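# Move bottle M9 from fridge to bench, shut door

## Task

Check the lettering on the two bottles in the refrigerator's bin. If one reads M9, lift it out and set it upright on the bench, keep the other bottle upright inside the refrigerator, and close the refrigerator door. If neither reads M9, take nothing out, close the door, and press the CALL key on the operator panel until it latches down. A call cannot be undone, so press CALL only when no bottle is M9.

## Robot and tools

Robot: two arms, left_arm and right_arm, each with a two-finger gripper whose fingers can fold. Each arm stands on its own carriage on one shared floor track: left_rail carries left_arm and is always the +y one; right_rail carries right_arm. These names do not match image left and right.

Scene frame: fixed to the table. Table top is z = 0, +z up, +x is the way the arms face, +y is toward their left. The track runs along y at x = 0, with y = 0 at its middle. The table starts at x = 0.17 m. An arm's base sits at x = 0, y = its carriage's position_m, z = 0.04 m. Printed hand positions and orientations can be a few centimetres off, more at long reach.

execute_actions(actions, cameras): actions is a list holding one action, or an empty list to send nothing and get images. cameras lists names (cam_high, cam_bench_left, cam_bench_mid, cam_bench_right, cam_left_wrist, cam_right_wrist), ["all"] or []; if omitted, images come only with an empty actions list. An action may contain:
- rows: 1 to 15 rows, one per control step (1/30 s). Each row is a single list of 18 numbers, each in [-1, 1], covering both arms: left_arm's shoulder pan, shoulder lift, elbow, wrist 1, wrist 2, wrist 3, then its gripper position, force_limit, speed; then the same nine for right_arm. The six joint numbers are offsets, scaled so 1.0 = 2.222 rad, measured from that arm's Joint targets at the start of the action (not from the previous row). Sending the same offset in a later call moves the joint further. Stated joint ranges: pan, lift, wrists -6.283 to 6.283 rad; elbow -3.142 to 3.142. Asking more than 0.010 rad beyond a range gets the call refused; a joint sent to its real end reports "joint sent to its limit". The gripper numbers are absolute commands: position +1 = fully open (140 mm), about -0.8 = pads touching, -1 = close until blocked. force_limit sets grip force (about 14 N at -1, 40 N at 0, 58 N at +1 for a slow close); speed sets finger speed (about 30 mm/s at -1, 140 at 0, 250 at +1); faster closes squeeze harder. Both start at +1. To leave a gripper unchanged, repeat its last three numbers; 0 is a real command.
- steps: 1 to 450 control steps, default 15, at least the number of rows. After the last row the arms keep heading to that row's targets. Joint targets move at most 3.14 rad/s, so large moves need several calls; do not rely on a hold to finish a cut-short move.
- until: ends the action early, reading only left_rail / right_rail fields, e.g. {"right_rail": {"position_status": ["!=", "moving"]}}, or {"all": {"status": "ended"}} / {"any": {"status": "ended"}}. Numbers need a comparison (=, !=, <, <=, >, >=).
- left_rail / right_rail: position_m is an absolute place along y in metres (left_rail -0.8 to 1.5, right_rail -1.5 to 0.8); speed_m_s 0.01 to 1; acceleration_factor 0.1 to 1 (1.9 m/s2 times it); or {"stop": true} alone. A bad value refuses the whole call. Drive with position_m, then wait with until on that rail. A drive carries the arm in its current pose; let it arrive before aiming the gripper at a scene point. Keep carriages 0.78 m or more apart.

zoom_image(camera, region): region [x0, y0, x1, y1] in pixels of that camera's latest image, at most 504 x 504; useful for reading labels. zero_wrist_force(arm) tares that arm's wrist sensor without moving. read_manual(section) only returns licence text. finished_scene(scene) ends the scene for good; the result must hold without the robot.

Results: end_effector_position (m, the point between closed pads; fingertips reach about 33 mm further), end_effector_quat_wxyz, velocities. Joint positions / Joint velocities / Joint targets: per arm, rail first (m), then the six joints (rad). Gripper fingers point along its +z and open along its y. object_status: 0 moving, 1 blocked while opening, 2 blocked while closing (a grip), 3 reached command or pads met. position_measured is in counts: 3 open, 75 ≈ 100 mm, 139 ≈ 60 mm, 200 ≈ 20 mm, 230 pads met. Rail fields: position_m, position_status (moving, done, contact_stop, time_out, stopped, stopped_with_arm, stopped_for_other_arm, stopped_for_other_carriage), position_answer (taken / not_taken). "joint command not followed" means the clearance check altered targets. Wrist force/torque are in the gripper's own axes; Wrist depth gives 7x7 distance cells per wrist camera; Joint torques are noisy raw outputs.

Gripping advice: grip with the outer quarter of the pads; nearer the palm, fingers fold and hold narrow items badly. Pressing fingertips into a surface folds them. To grip harder, raise force_limit and change position -1 to -0.98.

Avoid: dropping or releasing a moving bottle; anything ending off the table, on the track or the metal strip; hard hits on the fridge or fixed items; contact or squeezing between the two arms (carriages count as arm); net force near 150 N or joint torques at the limits (136 N m big joints, 25.4 N m wrists), which stop an arm for 10 s; long stretched holds that overheat motors; heavy leverage on the gripper. Thinking time lets the scene run on.

Each tool is called after ">>>" as a command line: name --argument value for each argument, lists and objects as JSON in quotes; but a table of rows of numbers goes row by row, as --pt "numbers of a row", without its own name.

## Session

>>> execute_actions --actions '[]'

Scene clock: 0.00 s.
left_arm: end_effector_position=(+0.3456, +1.3302, +0.5800) position_measured=3 object_status=3 end_effector_quat_wxyz=(+0.000, +0.000, +1.000, +0.000) | right_arm: end_effector_position=(+0.3456, -1.3116, +0.5800) position_measured=3 object_status=3 end_effector_quat_wxyz=(+0.000, +0.000, +1.000, +0.000)
Joint positions: left_arm=[1.303 -0.316 -1.725 0.971 -0.816 -1.571 -0.316] | right_arm=[-1.339 -0.316 -1.725 0.971 -0.816 -1.571 -0.316]
Joint velocities: within noise
Joint torques (N m): no reading
Wrist force (N): no reading
Wrist torque (N m): no reading
Wrist force, peak (N): no reading
Wrist depth (mm): cam_left_wrist=[646 644 648 642 639 635 1304 / 668 668 668 664 644 662 1288 / 689 682 676 702 702 704 1386 / - - 805 730 732 723 130 / - 144 794 745 779 774 115 / - 823 842 833 869 826 100 / - 1825 1781 1781 1766 1781 -] | cam_right_wrist=[620 618 622 623 625 631 638 / 655 649 655 665 669 678 676 / 715 695 699 697 702 715 720 / 1445 147 755 758 760 144 115 / 103 782 799 814 805 830 110 / 1746 1653 823 876 1897 1746 - / - 1881 1966 1897 1914 1948 -]
Joint targets: left_arm=[1.303 -0.316 -1.725 0.971 -0.816 -1.571 -0.316] | right_arm=[-1.339 -0.316 -1.725 0.971 -0.816 -1.571 -0.316]
Tool commands: left_gripper/position=+1.0 left_gripper/force_limit=+1.0 left_gripper/speed=+1.0 right_gripper/position=+1.0 right_gripper/force_limit=+1.0 right_gripper/speed=+1.0
left_rail: position_m=1.303 position_status=done
right_rail: position_m=-1.339 position_status=done

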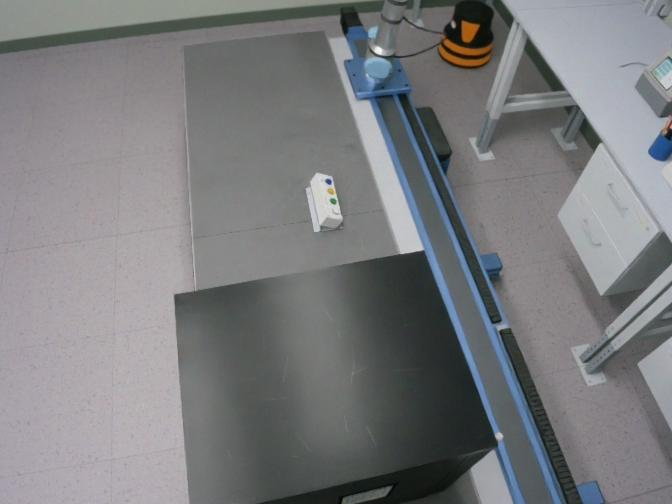

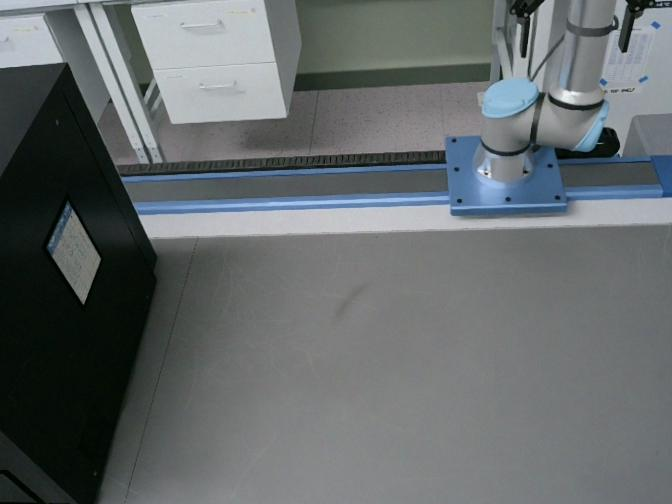

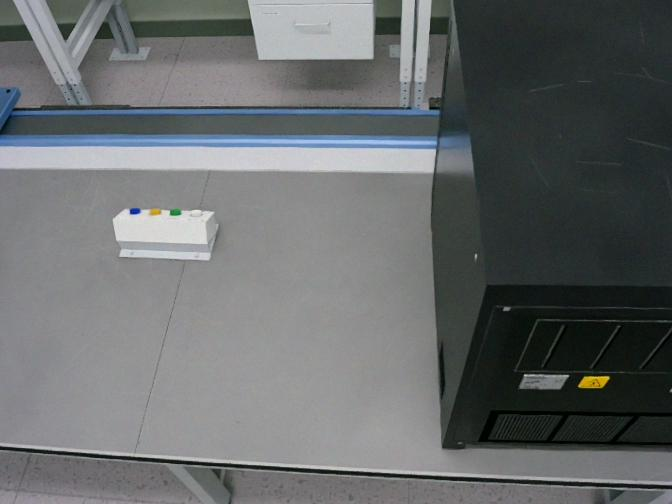

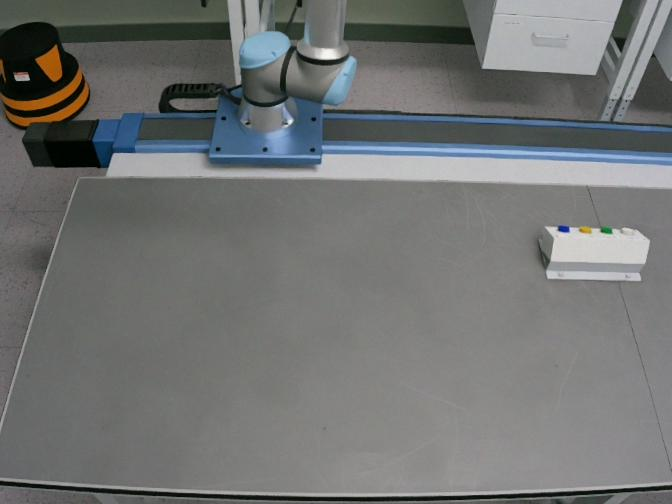

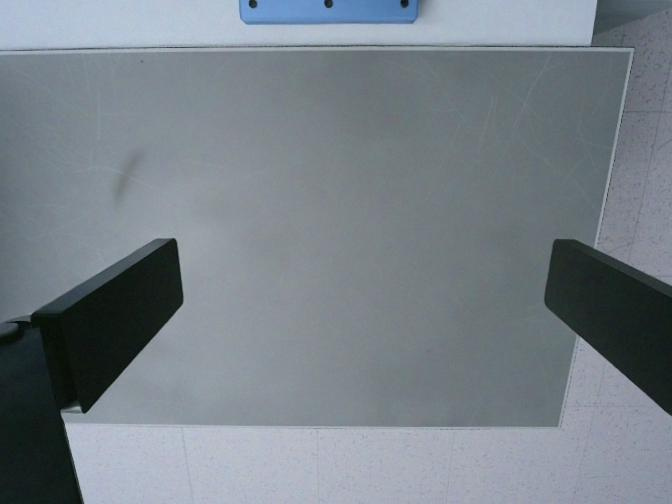

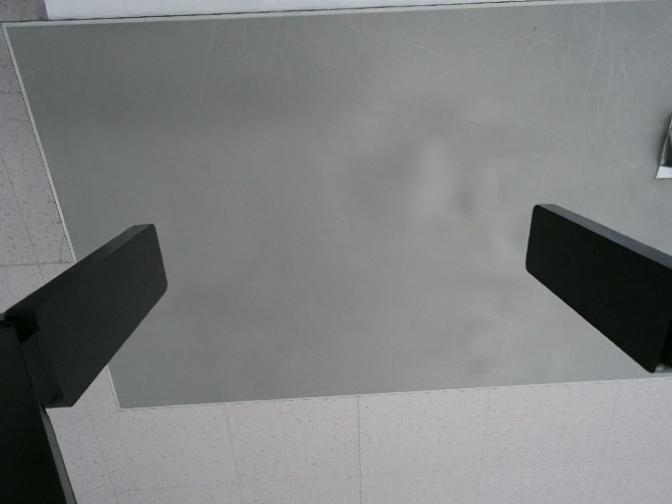

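>>> execute_actions --actions '[{"rows":[[-0.55,0.016,0.111,0.226,0.2635,0.071,1,1,1,0,0,0,0,0,0,1,1,1]],"steps":60}]'

>>> execute_actions --actions '[{"rows":[[-0.5634,0.016,0.111,0.226,0.2635,0.071,1,1,1,0,0,0,0,0,0,1,1,1]],"steps":60}]' --cameras '["cam_left_wrist"]'

Scene clock: 20.97 s.
left_arm: end_effector_position=(+0.3112, +1.1268, +0.5490) position_measured=3 object_status=3 end_effector_quat_wxyz=(-0.042, +0.648, +0.612, +0.451) | right_arm: end_effector_position=(+0.3456, -1.3116, +0.5800) position_measured=3 object_status=3 end_effector_quat_wxyz=(+0.000, +0.000, +1.000, +0.000)
Joint positions: left_arm=[1.303 -1.538 -1.69 1.217 -0.314 -0.985 -0.158] | right_arm=[-1.339 -0.316 -1.725 0.971 -0.816 -1.571 -0.316]
Joint torques (N m): left_arm=[-10.19 -2.75 -9.64 1.74 2.18 1.49] | right_arm=[-0.41 -12.61 -20.61 -2.84 0.1 0.32]
Wrist force (N): left_arm=[1.0 1.8 -0.4] | right_arm=[0.1 -0.1 0.1]
Wrist torque (N m): left_arm=[0.37 -0.23 0.13] | right_arm=[-0.03 -0.03 0.01]
Wrist force, peak (N): left_arm=[1.6 4.8 -11.1] | right_arm=[0.0 -0.6 0.5]
Wrist depth (mm): cam_left_wrist=[1599 1532 1921 2281 - - 4978 / 697 777 920 2028 2844 2844 - / 639 674 - 920 2461 3129 - / 364 656 706 890 2147 2607 3000 / - 123 682 777 1955 2086 - / - 567 631 737 805 1991 100 / - 533 546 658 730 1825 1991] | cam_right_wrist=[622 618 625 629 631 634 651 / 649 649 667 659 669 678 678 / 1399 678 697 704 699 723 732 / 1445 145 760 750 766 144 115 / 103 788 808 799 814 836 110 / 1718 859 866 880 1803 1865 - / 1834 1849 1914 1948 1881 1966 -]
Joint targets: left_arm=[1.303 -1.538 -1.690 1.217 -0.314 -0.985 -0.158] | right_arm=[-1.339 -0.316 -1.725 0.971 -0.816 -1.571 -0.316]
left_rail: position_m=1.303 position_status=done
right_rail: position_m=-1.339 position_status=done

Scene clock: 23.17 s.
left_arm: end_effector_position=(-0.0702, +0.8299, +0.6003) position_measured=3 object_status=3 end_effector_quat_wxyz=(+0.282, +0.649, -0.281, +0.648) | right_arm: end_effector_position=(+0.3456, -1.3116, +0.5800) position_measured=3 object_status=3 end_effector_quat_wxyz=(+0.000, +0.000, +1.000, +0.000)
Joint positions: left_arm=[1.303 -2.79 -1.654 1.464 0.188 -0.4 0] | right_arm=[-1.339 -0.316 -1.725 0.971 -0.816 -1.571 -0.316]
Joint torques (N m): left_arm=[-10.03 -5.03 -10.31 3.37 1.23 1.5] | right_arm=[-0.25 -12.51 -20.79 -2.91 0.07 0.39]
Wrist force (N): left_arm=[0.5 0.6 -1.3] | right_arm=[0.1 -0.3 -0.1]
Wrist torque (N m): left_arm=[0.00 -0.10 0.38] | right_arm=[-0.06 -0.02 0.01]
Wrist force, peak (N): left_arm=[-0.2 5.6 -8.3] | right_arm=[0.1 -0.3 0.7]
Wrist depth (mm): cam_left_wrist=[4470 4380 - - - - - / - - - - - 4056 1725 / 4056 - 782 - 862 - 2920 / - - 771 695 952 2882 1725 / - 133 1019 725 1079 1259 115 / - 944 936 - 965 1005 100 / - 856 802 774 811 940 -] | cam_right_wrist=[622 622 611 631 631 644 640 / 653 657 659 665 663 678 682 / 715 695 702 711 715 711 725 / 1484 147 758 752 766 144 115 / 103 791 808 814 820 823 110 / 1746 856 862 876 1818 1818 - / 1849 1881 1849 1931 1931 1966 -]
Joint targets: left_arm=[1.303 -2.790 -1.654 1.464 0.188 -0.400 0.000] | right_arm=[-1.339 -0.316 -1.725 0.971 -0.816 -1.571 -0.316]
left_rail: position_m=1.303 position_status=done
right_rail: position_m=-1.339 position_status=done
Images, in order (width x height): cam_left_wrist 672x504.

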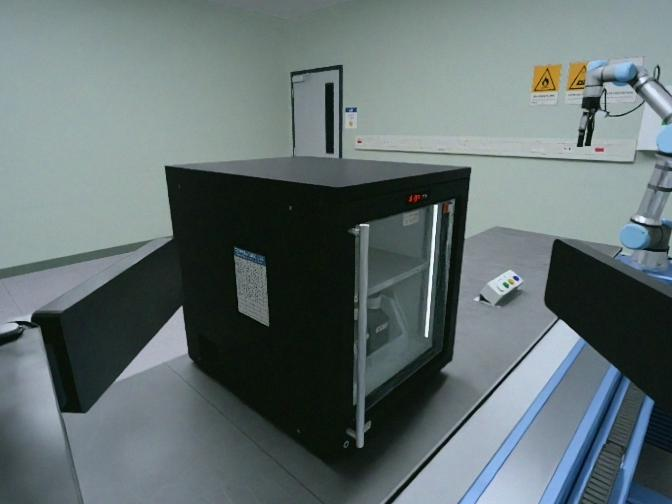

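>>> zoom_image --camera "cam_left_wrist" --region '[330, 170, 480, 460]'

>>> zoom_image --camera "cam_left_wrist" --region '[225, 240, 275, 335]'

Scaled by 1.738 from the camera's 672x504 image, which has a finer 960x720 frame.

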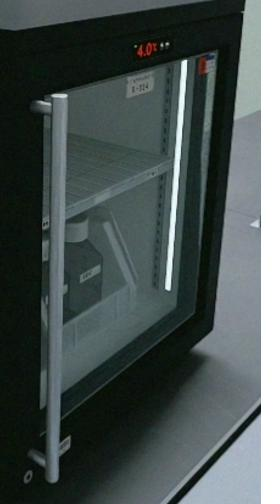

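Scaled by 5.305 from the camera's 672x504 image, which has a finer 960x720 frame.

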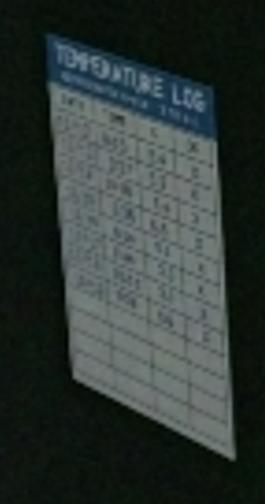

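>>> execute_actions --actions '[{"rows":[[0,0.188,0.0792,-0.2664,-0.2129,0,1,1,1,0,0,0,0,0,0,1,1,1]],"steps":45}]'

>>> execute_actions --actions '[{"left_rail":{"position_m":0.65,"speed_m_s":0.5,"acceleration_factor":0.4},"steps":120,"until":{"left_rail":{"position_status":["!=","moving"]}}}]' --cameras '["cam_left_wrist"]'

Scene clock: 34.77 s.
left_arm: end_effector_position=(-0.1310, +0.8999, +0.3502) position_measured=3 object_status=3 end_effector_quat_wxyz=(+0.122, +0.697, -0.122, +0.696) | right_arm: end_effector_position=(+0.3456, -1.3116, +0.5800) position_measured=3 object_status=3 end_effector_quat_wxyz=(+0.000, +0.000, +1.000, +0.000)
Joint positions: left_arm=[1.303 -2.79 -1.236 1.64 -0.404 -0.873 0] | right_arm=[-1.339 -0.316 -1.725 0.971 -0.816 -1.571 -0.316]
Joint torques (N m): left_arm=[8.63 -20.6 -7.28 -0.33 -1.43 1.37] | right_arm=[-0.8 -12.33 -20.4 -2.96 0.01 0.6]
Wrist force (N): left_arm=[0.2 0.5 -1.2] | right_arm=[-0.1 -0.1 0.2]
Wrist torque (N m): left_arm=[-0.01 -0.08 0.39] | right_arm=[-0.03 0.01 0.00]
Wrist force, peak (N): left_arm=[14.8 -5.2 3.0] | right_arm=[0.0 -0.6 0.2]
Wrist depth (mm): cam_left_wrist=[3476 - - - - 572 - / 3590 3085 - - 887 - 791 / - 4294 - - 920 716 869 / 3842 4294 3776 3911 836 - 894 / - 144 839 836 856 - 115 / - 626 626 664 620 605 104 / - - 511 507 526 - -] | cam_right_wrist=[620 615 622 638 632 629 642 / 657 644 659 663 671 682 676 / 1364 742 695 706 708 697 720 / 1474 146 737 - 766 144 115 / 103 785 814 808 814 830 110 / 1774 866 876 869 1760 1834 - / 1865 1948 1914 1897 1931 1966 -]
Joint targets: left_arm=[1.303 -2.790 -1.236 1.640 -0.404 -0.873 0.000] | right_arm=[-1.339 -0.316 -1.725 0.971 -0.816 -1.571 -0.316]
left_rail: position_m=1.303 position_status=done
right_rail: position_m=-1.339 position_status=done

Scene clock: 37.00 s.
left_arm: end_effector_position=(-0.1310, +0.2470, +0.3502) position_measured=3 object_status=3 end_effector_quat_wxyz=(+0.122, +0.697, -0.122, +0.696) | right_arm: end_effector_position=(+0.3456, -1.3116, +0.5800) position_measured=3 object_status=3 end_effector_quat_wxyz=(+0.000, +0.000, +1.000, +0.000)
Joint positions: left_arm=[0.65 -2.79 -1.236 1.64 -0.404 -0.873 0] | right_arm=[-1.339 -0.316 -1.725 0.971 -0.816 -1.571 -0.316]
Joint torques (N m): left_arm=[2.89 -23.51 -14.27 1.03 0.73 1.33] | right_arm=[-0.83 -12.62 -20.13 -3.04 0.06 0.64]
Wrist force (N): left_arm=[0.3 0.3 -1.4] | right_arm=[0.1 -0.2 -0.2]
Wrist torque (N m): left_arm=[-0.05 -0.10 0.40] | right_arm=[-0.05 -0.02 0.00]
Wrist force, peak (N): left_arm=[0.2 -1.1 -2.0] | right_arm=[-0.2 -0.4 -0.2]
Wrist depth (mm): cam_left_wrist=[411 446 467 482 6084 - - / 432 - - 680 2844 - - / 472 646 823 624 - - - / 473 - 802 833 1352 1480 1352 / - 133 626 682 909 779 - / - 560 - 620 590 637 104 / - 481 491 506 539 518 -] | cam_right_wrist=[618 618 618 622 634 638 595 / 657 657 661 663 671 673 708 / 715 697 691 706 718 720 727 / 1455 135 758 745 774 144 115 / 103 782 796 823 827 839 110 / 1746 862 862 873 1774 1789 - / - 1803 1931 1931 1914 2002 -]
Joint targets: left_arm=[0.650 -2.790 -1.236 1.640 -0.404 -0.873 0.000] | right_arm=[-1.339 -0.316 -1.725 0.971 -0.816 -1.571 -0.316]
Tool commands: left_gripper/position=+1.0 left_gripper/force_limit=+1.0 left_gripper/speed=+1.0 right_gripper/position=+1.0 right_gripper/force_limit=+1.0 right_gripper/speed=+1.0
left_rail: position_m=0.650 speed_m_s=0.50 position_status=done
right_rail: position_m=-1.339 position_status=done
Images, in order (width x height): cam_left_wrist 672x504.

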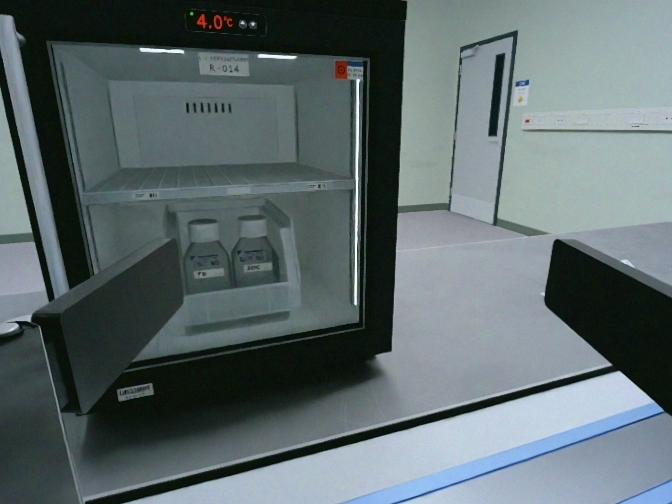

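>>> zoom_image --camera "cam_left_wrist" --region '[170, 190, 310, 330]'

>>> zoom_image --camera "cam_left_wrist" --region '[180, 250, 290, 300]'

>>> zoom_image --camera "cam_left_wrist" --region '[0, 0, 400, 400]'

Scaled by 3.600 from the camera's 672x504 image, which has a finer 960x720 frame.

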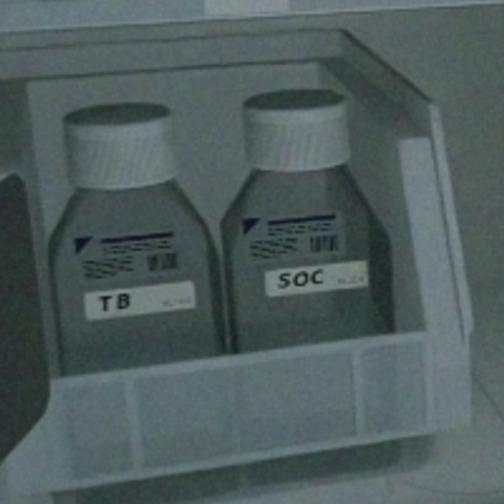

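Scaled by 4.582 from the camera's 672x504 image, which has a finer 960x720 frame.

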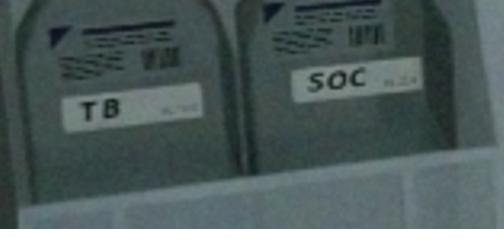

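Scaled by 1.260 from the camera's 672x504 image, which has a finer 960x720 frame.

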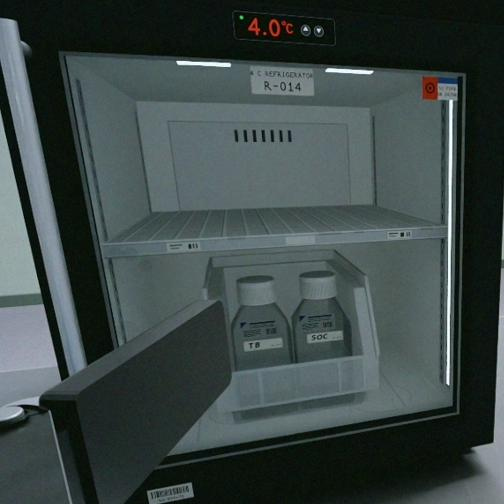

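>>> execute_actions --actions '[]'

>>> zoom_image --camera "cam_bench_left" --region '[0, 50, 200, 300]'

>>> zoom_image --camera "cam_bench_right" --region '[510, 200, 671, 310]'

>>> zoom_image --camera "cam_high" --region '[270, 150, 400, 250]'

>>> zoom_image --camera "cam_bench_mid" --region '[90, 190, 240, 280]'

>>> zoom_image --camera "cam_high" --region '[400, 220, 520, 504]'

Scene clock: 40.77 s.
left_arm: end_effector_position=(-0.1310, +0.2470, +0.3502) position_measured=3 object_status=3 end_effector_quat_wxyz=(+0.122, +0.697, -0.122, +0.696) | right_arm: end_effector_position=(+0.3456, -1.3116, +0.5800) position_measured=3 object_status=3 end_effector_quat_wxyz=(+0.000, +0.000, +1.000, +0.000)
Joint positions: left_arm=[0.65 -2.79 -1.236 1.64 -0.404 -0.873 0] | right_arm=[-1.339 -0.316 -1.725 0.971 -0.816 -1.571 -0.316]
Joint velocities: within noise
Joint torques (N m): left_arm=[-9.48 -30.55 -25.22 3.37 0.7 1.36] | right_arm=[-0.57 -12.69 -20.19 -3.14 0.01 0.79]
Wrist force (N): left_arm=[0.2 0.7 -1.4] | right_arm=[-0.2 0.0 0.2]
Wrist torque (N m): left_arm=[0.03 -0.08 0.39] | right_arm=[0.00 0.04 0.01]
Wrist force, peak (N): left_arm=[0.1 0.5 -1.6] | right_arm=[-0.2 -0.5 -0.2]
Wrist depth (mm): cam_left_wrist=[- 420 472 483 - - - / 523 - - 554 - - - / 447 660 660 617 4380 - - / 471 788 - 642 4212 1197 130 / - 133 635 684 785 794 115 / - 563 554 620 620 637 104 / - 486 491 507 532 - -] | cam_right_wrist=[618 615 620 629 627 638 648 / 653 653 655 663 673 671 682 / 708 691 704 704 715 713 720 / 1464 147 747 755 752 144 115 / 103 782 802 811 814 839 110 / 1732 856 859 859 1774 1834 - / 1834 1865 1897 1931 1948 1914 -]
Joint targets: left_arm=[0.650 -2.790 -1.236 1.640 -0.404 -0.873 0.000] | right_arm=[-1.339 -0.316 -1.725 0.971 -0.816 -1.571 -0.316]
Tool commands: left_gripper/position=+1.0 left_gripper/force_limit=+1.0 left_gripper/speed=+1.0 right_gripper/position=+1.0 right_gripper/force_limit=+1.0 right_gripper/speed=+1.0
left_rail: position_m=0.650 speed_m_s=0.50 position_status=done
right_rail: position_m=-1.339 position_status=done

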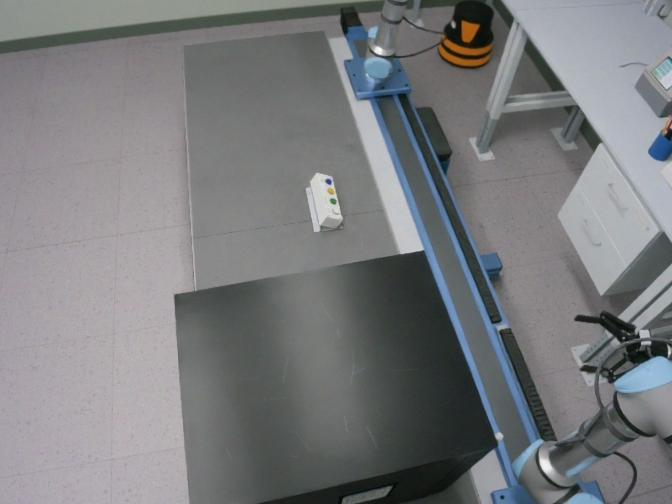

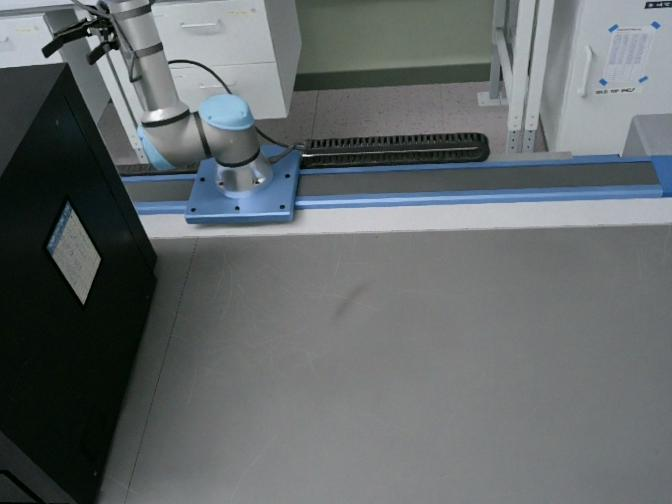

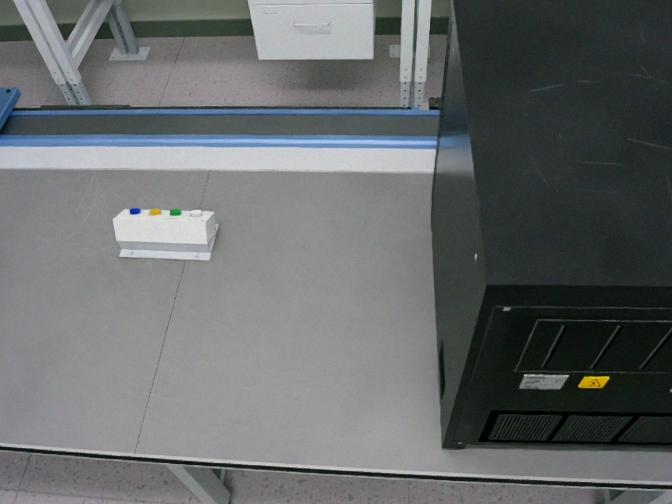

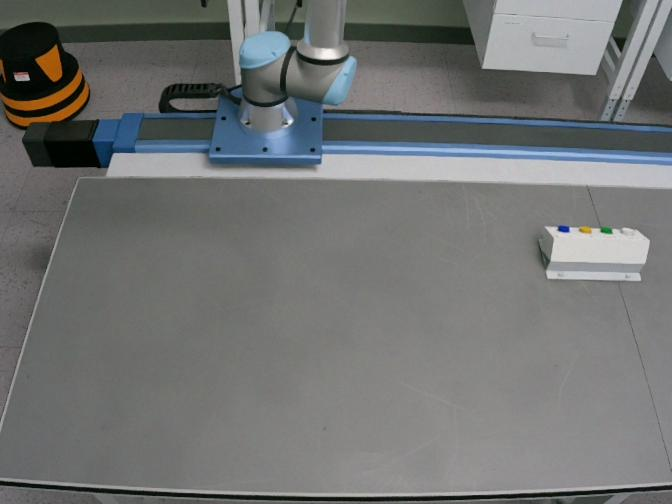

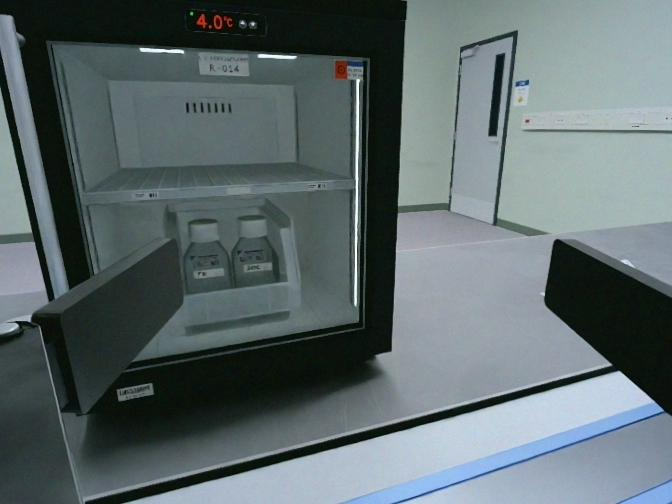

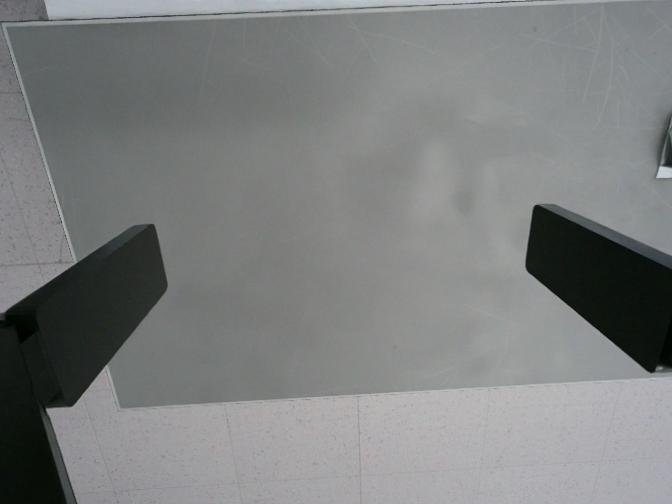

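Scaled by 2.016 from the camera's 672x504 image, which has a finer 960x720 frame.

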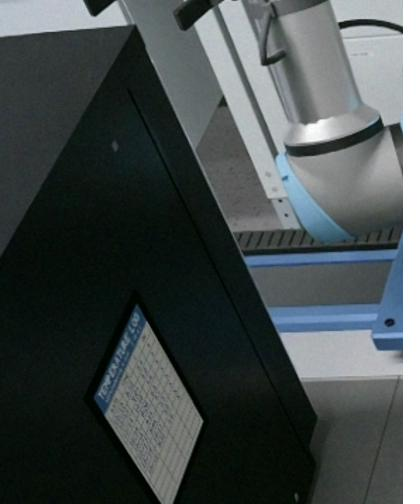

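Scaled by 3.130 from the camera's 672x504 image, which has a finer 960x720 frame.

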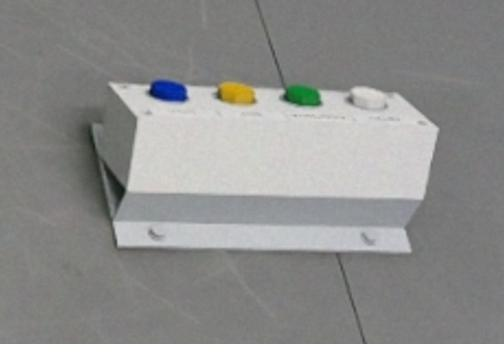

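Scaled by 3.877 from the camera's 672x504 image, which has a finer 960x720 frame.

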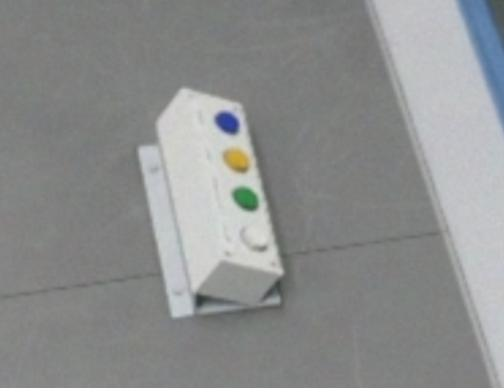

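Scaled by 3.360 from the camera's 672x504 image, which has a finer 960x720 frame.

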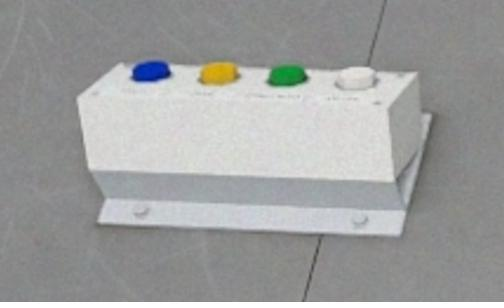

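Scaled by 1.775 from the camera's 672x504 image, which has a finer 960x720 frame.

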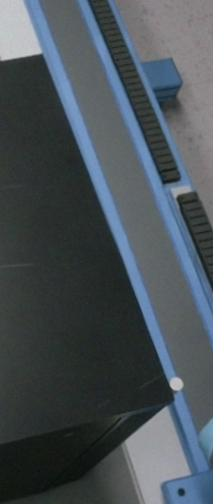

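>>> execute_actions --actions '[{"right_rail":{"position_m":-0.66,"speed_m_s":0.5,"acceleration_factor":0.4},"steps":120,"until":{"right_rail":{"position_status":["!=","moving"]}}}]' --cameras '["cam_right_wrist"]'

Scene clock: 45.03 s.
left_arm: end_effector_position=(-0.1310, +0.2470, +0.3502) position_measured=3 object_status=3 end_effector_quat_wxyz=(+0.122, +0.697, -0.122, +0.696) | right_arm: end_effector_position=(+0.3456, -0.6328, +0.5800) position_measured=3 object_status=3 end_effector_quat_wxyz=(+0.000, +0.000, +1.000, +0.000)
Joint positions: left_arm=[0.65 -2.79 -1.236 1.64 -0.404 -0.873 0] | right_arm=[-0.66 -0.316 -1.725 0.971 -0.816 -1.571 -0.316]
Joint torques (N m): left_arm=[-8.64 -37.85 -28.46 3.34 0.52 1.23] | right_arm=[-0.27 -12.8 -20.42 -3.08 -0.04 0.75]
Wrist force (N): left_arm=[0.3 0.4 -1.3] | right_arm=[0.1 -0.3 0.3]
Wrist torque (N m): left_arm=[-0.03 -0.07 0.39] | right_arm=[-0.06 -0.03 0.00]
Wrist force, peak (N): left_arm=[0.3 0.8 -1.6] | right_arm=[0.1 -1.6 0.1]
Wrist depth (mm): cam_left_wrist=[406 - 465 524 - - 2577 / 404 - - 587 - 4978 - / 442 650 635 624 5093 - - / 459 143 890 693 3842 1101 122 / - 132 605 687 771 814 115 / - 566 597 648 608 612 104 / - 489 496 502 519 481 -] | cam_right_wrist=[623 620 622 638 615 636 632 / 671 667 663 655 667 682 682 / 684 693 706 740 718 713 727 / 718 145 750 755 766 144 115 / 103 777 808 805 793 833 110 / 869 852 866 873 1774 1803 - / 1865 1865 1897 1931 1984 2002 -]
Joint targets: left_arm=[0.650 -2.790 -1.236 1.640 -0.404 -0.873 0.000] | right_arm=[-0.660 -0.316 -1.725 0.971 -0.816 -1.571 -0.316]
Tool commands: left_gripper/position=+1.0 left_gripper/force_limit=+1.0 left_gripper/speed=+1.0 right_gripper/position=+1.0 right_gripper/force_limit=+1.0 right_gripper/speed=+1.0
left_rail: position_m=0.650 speed_m_s=0.50 position_status=done
right_rail: position_m=-0.660 speed_m_s=0.50 position_status=done
Images, in order (width x height): cam_right_wrist 672x504.

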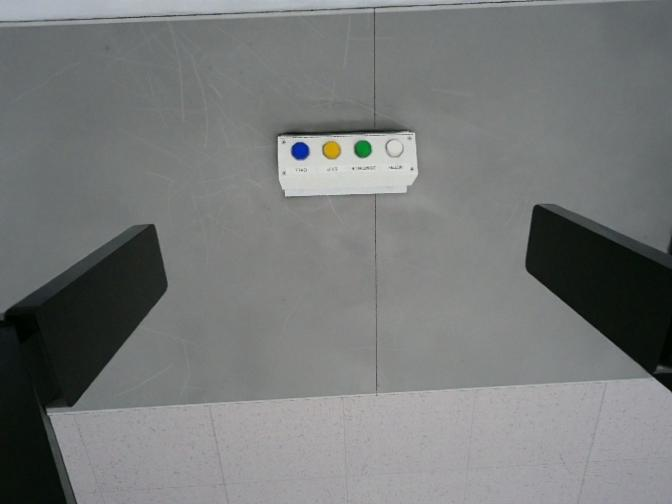

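>>> zoom_image --camera "cam_right_wrist" --region '[265, 120, 430, 205]'

>>> zoom_image --camera "cam_right_wrist" --region '[275, 130, 347, 185]'

Scaled by 3.055 from the camera's 672x504 image, which has a finer 960x720 frame.

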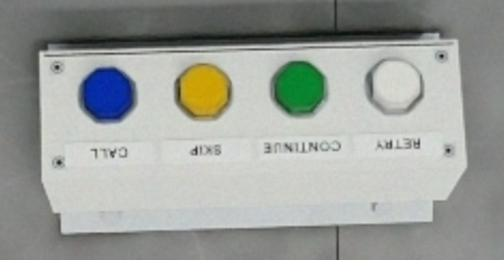

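Scaled by 7.000 from the camera's 672x504 image, which has a finer 960x720 frame.

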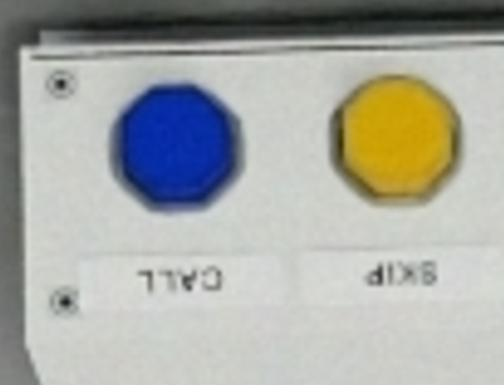

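>>> execute_actions --actions '[{"right_rail":{"position_m":-1.25},"steps":120,"until":{"right_rail":{"position_status":["!=","moving"]}}}]'

>>> execute_actions --actions '[{"rows":[[0,0,0,0,0,0,1,1,1,0.0637,0.2313,0.6125,-0.1373,0.6285,0.1422,1,1,1]],"steps":60}]' --cameras '["cam_right_wrist"]'

Scene clock: 56.23 s.
left_arm: end_effector_position=(-0.1310, +0.2470, +0.3502) position_measured=3 object_status=3 end_effector_quat_wxyz=(+0.122, +0.697, -0.122, +0.696) | right_arm: end_effector_position=(+0.3456, -1.2227, +0.5800) position_measured=3 object_status=3 end_effector_quat_wxyz=(+0.000, +0.000, +1.000, +0.000)
Joint positions: left_arm=[0.65 -2.79 -1.236 1.64 -0.404 -0.873 0] | right_arm=[-1.25 -0.316 -1.725 0.971 -0.816 -1.571 -0.316]
Joint torques (N m): left_arm=[-8.99 -45.18 -28.63 3.35 0.29 1.04] | right_arm=[-0.76 -12.68 -20.19 -3.1 0.14 0.76]
Wrist force (N): left_arm=[0.2 0.6 -1.1] | right_arm=[0.0 -0.3 0.1]
Wrist torque (N m): left_arm=[0.02 -0.09 0.40] | right_arm=[-0.06 -0.01 0.01]
Wrist force, peak (N): left_arm=[0.3 0.5 -1.7] | right_arm=[-0.1 2.0 -0.1]
Wrist depth (mm): cam_left_wrist=[- 455 460 - 5616 - - / 424 - - 646 - - 3776 / 455 629 839 607 - 5616 - / 461 - 725 652 4056 1101 1304 / - 133 631 654 839 728 115 / - 543 590 668 579 619 104 / - 486 485 506 528 486 -] | cam_right_wrist=[611 622 622 636 623 638 651 / 653 646 667 667 669 671 665 / 688 697 702 715 720 720 699 / 723 147 827 758 763 144 115 / 103 124 799 811 820 836 110 / 1718 856 866 866 1834 1849 - / 1865 1897 1914 1865 1931 1931 -]
Joint targets: left_arm=[0.650 -2.790 -1.236 1.640 -0.404 -0.873 0.000] | right_arm=[-1.250 -0.316 -1.725 0.971 -0.816 -1.571 -0.316]
Tool commands: left_gripper/position=+1.0 left_gripper/force_limit=+1.0 left_gripper/speed=+1.0 right_gripper/position=+1.0 right_gripper/force_limit=+1.0 right_gripper/speed=+1.0
left_rail: position_m=0.650 speed_m_s=0.50 position_status=done
right_rail: position_m=-1.250 speed_m_s=0.50 position_status=done

Scene clock: 58.43 s.
left_arm: end_effector_position=(-0.1310, +0.2470, +0.3502) position_measured=3 object_status=3 end_effector_quat_wxyz=(+0.122, +0.697, -0.122, +0.696) | right_arm: end_effector_position=(+0.3388, -0.8632, +0.1475) position_measured=3 object_status=3 end_effector_quat_wxyz=(+0.500, -0.500, -0.500, -0.500)
Joint positions: left_arm=[0.65 -2.79 -1.236 1.64 -0.404 -0.873 0] | right_arm=[-1.25 -0.174 -1.211 2.331 -1.121 -0.174 0]
Joint torques (N m): left_arm=[-9.24 -45.2 -28.44 3.4 0.31 1.09] | right_arm=[10.17 -18.62 0.14 -1.39 1.91 1.89]
Wrist force (N): left_arm=[0.3 0.3 -1.6] | right_arm=[-1.2 0.9 -1.1]
Wrist torque (N m): left_arm=[-0.05 -0.11 0.39] | right_arm=[0.14 0.17 -0.12]
Wrist force, peak (N): left_arm=[0.3 0.6 -1.6] | right_arm=[16.9 -2.1 -18.9]
Wrist depth (mm): cam_left_wrist=[- 435 466 519 529 - - / 420 - 760 530 5919 - - / 451 642 639 639 - - - / 463 600 830 658 1319 1203 1327 / - 133 626 676 836 779 115 / - 559 589 624 619 640 104 / - 482 496 505 526 472 -] | cam_right_wrist=[1086 1261 1355 902 - - - / 2629 - 1484 - - - 4196 / - - 1102 880 856 925 3410 / - 136 567 509 487 144 115 / 103 346 383 355 327 343 110 / 304 294 289 285 282 278 274 / 247 236 234 230 228 225 -]
Joint targets: left_arm=[0.650 -2.790 -1.236 1.640 -0.404 -0.873 0.000] | right_arm=[-1.250 -0.174 -1.211 2.331 -1.121 -0.174 0.000]
left_rail: position_m=0.650 speed_m_s=0.50 position_status=done
right_rail: position_m=-1.250 speed_m_s=0.50 position_status=done
Images, in order (width x height): cam_right_wrist 672x504.

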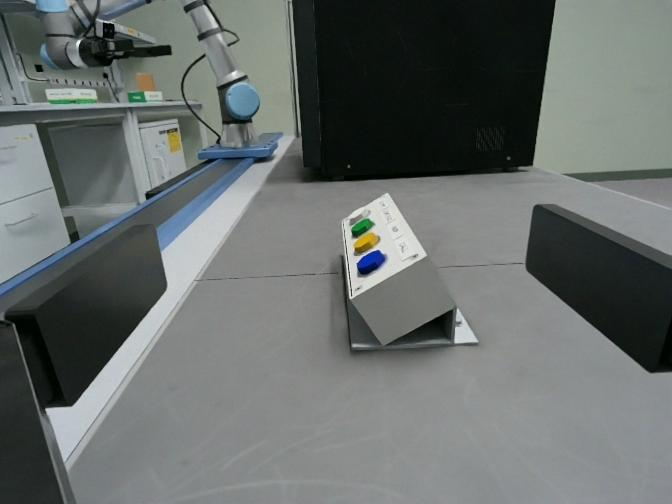

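>>> execute_actions --actions '[{"rows":[[0,0,0,0,0,0,1,1,1,0.0785,-0.3357,-0.1037,0.9264,0.7853,0,-1,1,0]],"steps":75}]'

>>> execute_actions --actions '[{"right_rail":{"position_m":-0.831},"steps":120,"until":{"right_rail":{"position_status":["!=","moving"]}}}]' --cameras '["cam_right_wrist","cam_bench_mid","cam_high"]'

Scene clock: 70.67 s.
left_arm: end_effector_position=(-0.1310, +0.2470, +0.3502) position_measured=3 object_status=3 end_effector_quat_wxyz=(+0.122, +0.697, -0.122, +0.696) | right_arm: end_effector_position=(+0.2863, -1.1166, +0.2185) position_measured=233 object_status=3 end_effector_quat_wxyz=(+0.000, +0.970, +0.000, +0.242)
Joint positions: left_arm=[0.65 -2.79 -1.236 1.64 -0.404 -0.873 0] | right_arm=[-1.25 0 -1.957 2.101 0.937 1.571 0]
Joint torques (N m): left_arm=[-9.13 -45.22 -28.77 3.42 0.07 0.91] | right_arm=[9.98 -11.84 -33.45 3.12 1.79 1.72]
Wrist force (N): left_arm=[0.1 0.5 -1.1] | right_arm=[-0.7 0.2 -0.2]
Wrist torque (N m): left_arm=[-0.03 -0.03 0.39] | right_arm=[0.05 0.13 -0.02]
Wrist force, peak (N): left_arm=[0.7 0.7 -1.5] | right_arm=[-13.0 -6.5 -5.0]
Wrist depth (mm): cam_left_wrist=[416 - 474 - - - - / 417 869 - 595 - - - / 442 646 644 631 - - - / - 755 - 668 1327 1210 1327 / - 133 620 652 846 794 115 / - 559 587 644 626 644 104 / - 494 483 514 530 - -] | cam_right_wrist=[383 383 386 388 389 389 390 / 374 375 377 379 379 381 379 / 367 367 369 369 370 372 372 / 358 361 360 109 362 361 366 / 351 354 89 - 87 77 357 / - - - - 60 73 - / - 59 - - - - -]
Joint targets: left_arm=[0.650 -2.790 -1.236 1.640 -0.404 -0.873 0.000] | right_arm=[-1.250 0.000 -1.957 2.101 0.937 1.571 0.000]
left_rail: position_m=0.650 speed_m_s=0.50 position_status=done
right_rail: position_m=-1.250 speed_m_s=0.50 position_status=done

Scene clock: 72.43 s.
left_arm: end_effector_position=(-0.1310, +0.2470, +0.3502) position_measured=3 object_status=3 end_effector_quat_wxyz=(+0.122, +0.697, -0.122, +0.696) | right_arm: end_effector_position=(+0.2863, -0.6977, +0.2185) position_measured=233 object_status=3 end_effector_quat_wxyz=(+0.000, +0.970, +0.000, +0.242)
Joint positions: left_arm=[0.65 -2.79 -1.236 1.64 -0.404 -0.873 0] | right_arm=[-0.831 0 -1.957 2.101 0.937 1.571 0]
Joint torques (N m): left_arm=[-9.48 -45.41 -28.14 3.49 -0.12 0.86] | right_arm=[7.9 -10.33 -28.89 1.96 -1.11 1.7]
Wrist force (N): left_arm=[0.2 0.4 -1.5] | right_arm=[-0.5 0.2 -0.4]
Wrist torque (N m): left_arm=[-0.04 -0.04 0.39] | right_arm=[0.05 0.08 -0.02]
Wrist force, peak (N): left_arm=[0.4 0.8 -1.5] | right_arm=[-0.3 2.0 -0.1]
Wrist depth (mm): cam_left_wrist=[- - 464 - 4380 3842 - / 432 823 - 691 - 6442 - / 441 642 622 666 - 4761 - / 456 143 687 758 3269 1480 1177 / - 133 648 687 839 785 115 / - 564 575 617 620 619 104 / - 490 499 509 528 494 -] | cam_right_wrist=[383 384 386 386 389 388 390 / 374 375 377 376 378 381 377 / 363 299 305 304 369 372 373 / 358 359 361 109 361 361 364 / 354 354 89 - 86 78 358 / - - - - 60 73 - / - 59 - - - - -]
Joint targets: left_arm=[0.650 -2.790 -1.236 1.640 -0.404 -0.873 0.000] | right_arm=[-0.831 0.000 -1.957 2.101 0.937 1.571 0.000]
Tool commands: left_gripper/position=+1.0 left_gripper/force_limit=+1.0 left_gripper/speed=+1.0 right_gripper/position=-1.0 right_gripper/force_limit=+1.0 right_gripper/speed=+0.0
left_rail: position_m=0.650 speed_m_s=0.50 position_status=done
right_rail: position_m=-0.831 speed_m_s=0.50 position_status=done
Images, in order (width x height): cam_high 672x504, cam_bench_mid 672x504, cam_right_wrist 672x504.

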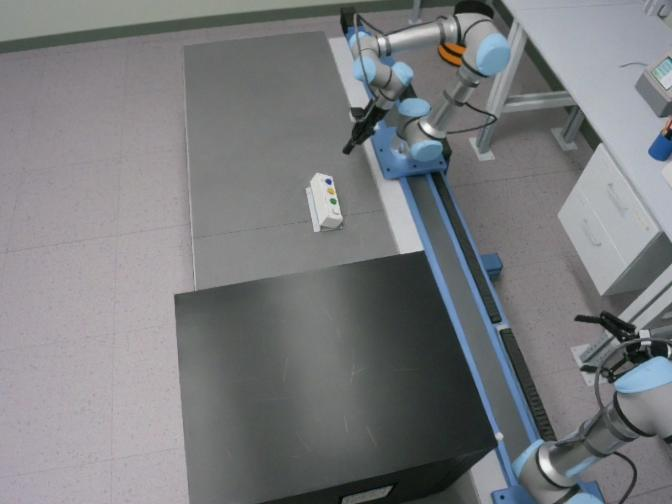

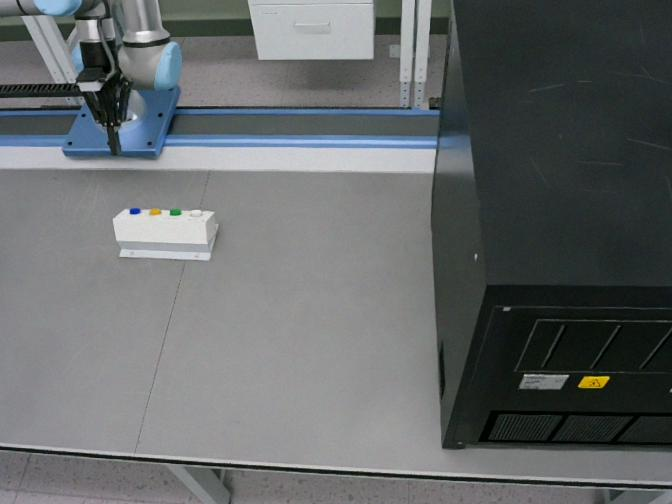

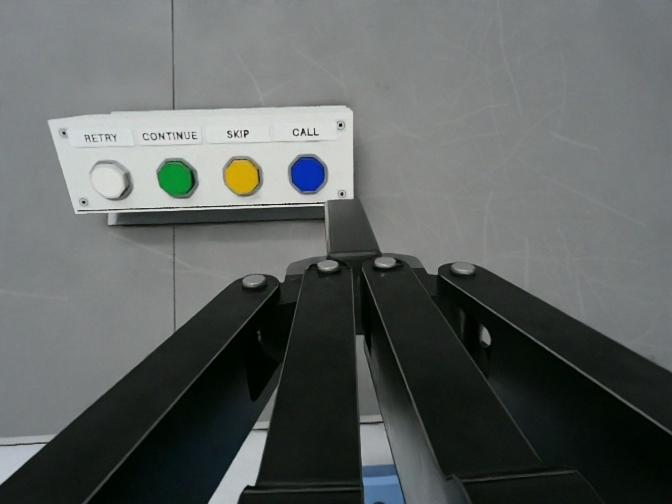

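>>> execute_actions --actions '[{"right_rail":{"position_m":-0.81,"speed_m_s":0.2},"steps":60,"until":{"right_rail":{"position_status":["!=","moving"]}}}]'

>>> execute_actions --actions '[{"rows":[[0,0,0,0,0,0,1,1,1,0,0.0199,0.0105,-0.0303,0,0,-1,1,0],[0,0,0,0,0,0,1,1,1,0,0.0397,0.021,-0.0606,0,0,-1,1,0],[0,0,0,0,0,0,1,1,1,0,0.0596,0.0315,-0.0909,0,0,-1,1,0],[0,0,0,0,0,0,1,1,1,0,0.0795,0.042,-0.1213,0,0,-1,1,0]],"steps":30}]' --cameras '["cam_right_wrist"]'

Scene clock: 77.00 s.
left_arm: end_effector_position=(-0.1310, +0.2470, +0.3502) position_measured=3 object_status=3 end_effector_quat_wxyz=(+0.122, +0.697, -0.122, +0.696) | right_arm: end_effector_position=(+0.2863, -0.6767, +0.2185) position_measured=233 object_status=3 end_effector_quat_wxyz=(+0.000, +0.970, +0.000, +0.242)
Joint positions: left_arm=[0.65 -2.79 -1.236 1.64 -0.404 -0.873 0] | right_arm=[-0.81 0 -1.957 2.101 0.937 1.571 0]
Joint torques (N m): left_arm=[-9.7 -45.11 -28.46 3.3 -0.14 0.93] | right_arm=[1.07 -8.08 -16.27 -0.21 -0.9 1.6]
Wrist force (N): left_arm=[0.3 0.4 -1.4] | right_arm=[-0.6 0.4 -0.1]
Wrist torque (N m): left_arm=[-0.03 -0.07 0.39] | right_arm=[0.10 0.11 -0.02]
Wrist force, peak (N): left_arm=[0.4 0.4 -1.6] | right_arm=[-0.8 1.5 0.1]
Wrist depth (mm): cam_left_wrist=[- - 472 - - 3532 - / - - 973 619 - - 5215 / 469 639 842 654 - 4761 - / 463 - 682 709 - 1319 1171 / - 132 650 687 839 794 115 / - 563 578 622 622 617 104 / - 483 503 502 534 532 -] | cam_right_wrist=[383 390 386 388 387 388 390 / 375 376 376 379 376 378 382 / 366 304 301 298 369 370 371 / 359 361 362 109 364 362 363 / 351 - 89 - 86 78 358 / - - - - 60 73 - / - 59 - - - - -]
Joint targets: left_arm=[0.650 -2.790 -1.236 1.640 -0.404 -0.873 0.000] | right_arm=[-0.810 0.000 -1.957 2.101 0.937 1.571 0.000]
Tool commands: left_gripper/position=+1.0 left_gripper/force_limit=+1.0 left_gripper/speed=+1.0 right_gripper/position=-1.0 right_gripper/force_limit=+1.0 right_gripper/speed=+0.0
left_rail: position_m=0.650 speed_m_s=0.50 position_status=done
right_rail: position_m=-0.810 speed_m_s=0.20 position_status=done

Scene clock: 78.20 s.
left_arm: end_effector_position=(-0.1310, +0.2470, +0.3502) position_measured=3 object_status=3 end_effector_quat_wxyz=(+0.122, +0.697, -0.122, +0.696) | right_arm: end_effector_position=(+0.3288, -0.6766, +0.1390) position_measured=233 object_status=3 end_effector_quat_wxyz=(+0.000, +0.970, +0.000, +0.242)
Joint positions: left_arm=[0.65 -2.79 -1.236 1.64 -0.404 -0.873 0] | right_arm=[-0.81 0 -1.781 2.194 0.668 1.571 0]
Joint torques (N m): left_arm=[-9.14 -45.13 -28.4 3.44 -0.26 0.78] | right_arm=[-1.06 -3.25 -11.29 -0.46 -0.91 1.6]
Wrist force (N): left_arm=[0.1 0.1 -1.4] | right_arm=[-0.8 0.2 -0.1]
Wrist torque (N m): left_arm=[-0.10 -0.07 0.39] | right_arm=[0.04 0.13 -0.03]
Wrist force, peak (N): left_arm=[0.4 0.3 -1.6] | right_arm=[-0.9 0.0 -5.2]
Wrist depth (mm): cam_left_wrist=[- - 461 - - - - / - - 880 592 - - - / 449 615 842 612 - 4380 - / 469 - - 732 1190 1190 1197 / - 133 670 666 842 725 115 / - 563 586 622 619 619 104 / - 486 500 509 532 - -] | cam_right_wrist=[300 299 301 300 301 303 305 / 293 294 294 291 294 296 297 / 212 215 214 216 289 289 289 / 277 278 230 109 282 283 284 / 274 278 89 - 86 78 279 / - - - - 60 73 - / - 59 - - - - -]
Joint targets: left_arm=[0.650 -2.790 -1.236 1.640 -0.404 -0.873 0.000] | right_arm=[-0.810 0.000 -1.781 2.194 0.668 1.571 0.000]
left_rail: position_m=0.650 speed_m_s=0.50 position_status=done
right_rail: position_m=-0.810 speed_m_s=0.20 position_status=done
Images, in order (width x height): cam_right_wrist 672x504.

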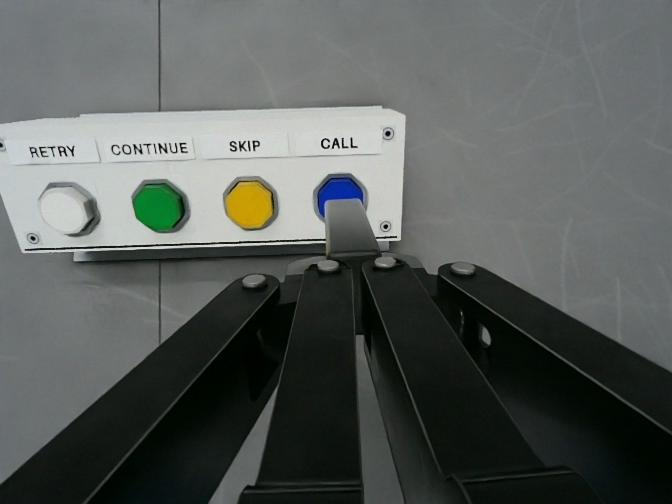

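>>> execute_actions --actions '[{"rows":[[0,0,0,0,0,0,1,1,1,0,0.0101,0.0006,-0.0107,0,0,-1,1,0],[0,0,0,0,0,0,1,1,1,0,0.0202,0.0011,-0.0213,0,0,-1,1,0],[0,0,0,0,0,0,1,1,1,0,0.0303,0.0017,-0.032,0,0,-1,1,0]],"steps":30}]' --cameras '["cam_right_wrist"]'

Scene clock: 82.27 s.
left_arm: end_effector_position=(-0.1310, +0.2470, +0.3502) position_measured=3 object_status=3 end_effector_quat_wxyz=(+0.122, +0.697, -0.122, +0.696) | right_arm: end_effector_position=(+0.3449, -0.6766, +0.1189) position_measured=233 object_status=3 end_effector_quat_wxyz=(+0.000, +0.970, +0.000, +0.242)
Joint positions: left_arm=[0.65 -2.79 -1.236 1.64 -0.404 -0.873 0] | right_arm=[-0.81 0 -1.713 2.198 0.597 1.571 0]
Joint torques (N m): left_arm=[-9.31 -44.91 -28.69 3.36 -0.3 0.86] | right_arm=[-7.92 -5.6 -9.71 -0.5 -0.8 1.45]
Wrist force (N): left_arm=[0.6 0.7 -1.1] | right_arm=[-0.5 0.1 -0.1]
Wrist torque (N m): left_arm=[0.03 -0.13 0.39] | right_arm=[0.01 0.07 -0.02]
Wrist force, peak (N): left_arm=[0.9 0.8 -1.5] | right_arm=[-1.0 0.0 -2.1]
Wrist depth (mm): cam_left_wrist=[415 - 467 502 - - - / 456 928 - 635 - 3712 - / 465 652 633 664 - - - / 473 - 969 758 1296 1266 905 / - 133 617 682 948 791 115 / - 560 - 633 589 639 104 / - 477 486 506 532 - -] | cam_right_wrist=[278 279 279 278 280 282 282 / 272 272 273 273 275 274 276 / 189 191 193 193 268 269 269 / 207 205 203 114 262 263 262 / 255 256 89 - 86 78 259 / - - - - 60 73 - / - 59 - - - - -]
Joint targets: left_arm=[0.650 -2.790 -1.236 1.640 -0.404 -0.873 0.000] | right_arm=[-0.810 0.000 -1.713 2.198 0.597 1.571 0.000]
left_rail: position_m=0.650 speed_m_s=0.50 position_status=done
right_rail: position_m=-0.810 speed_m_s=0.20 position_status=done
Images, in order (width x height): cam_right_wrist 672x504.

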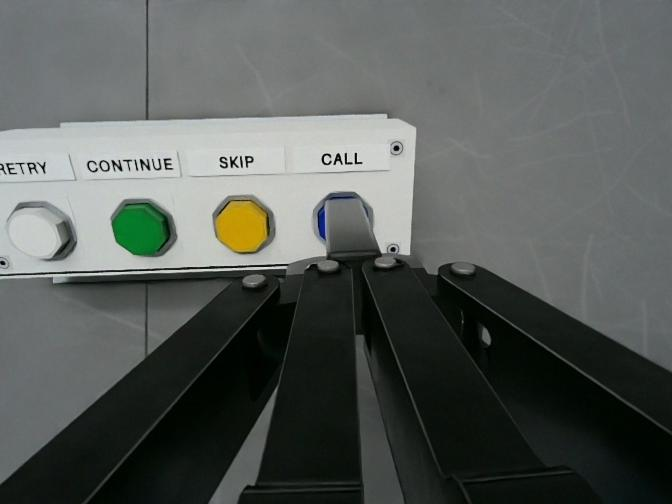

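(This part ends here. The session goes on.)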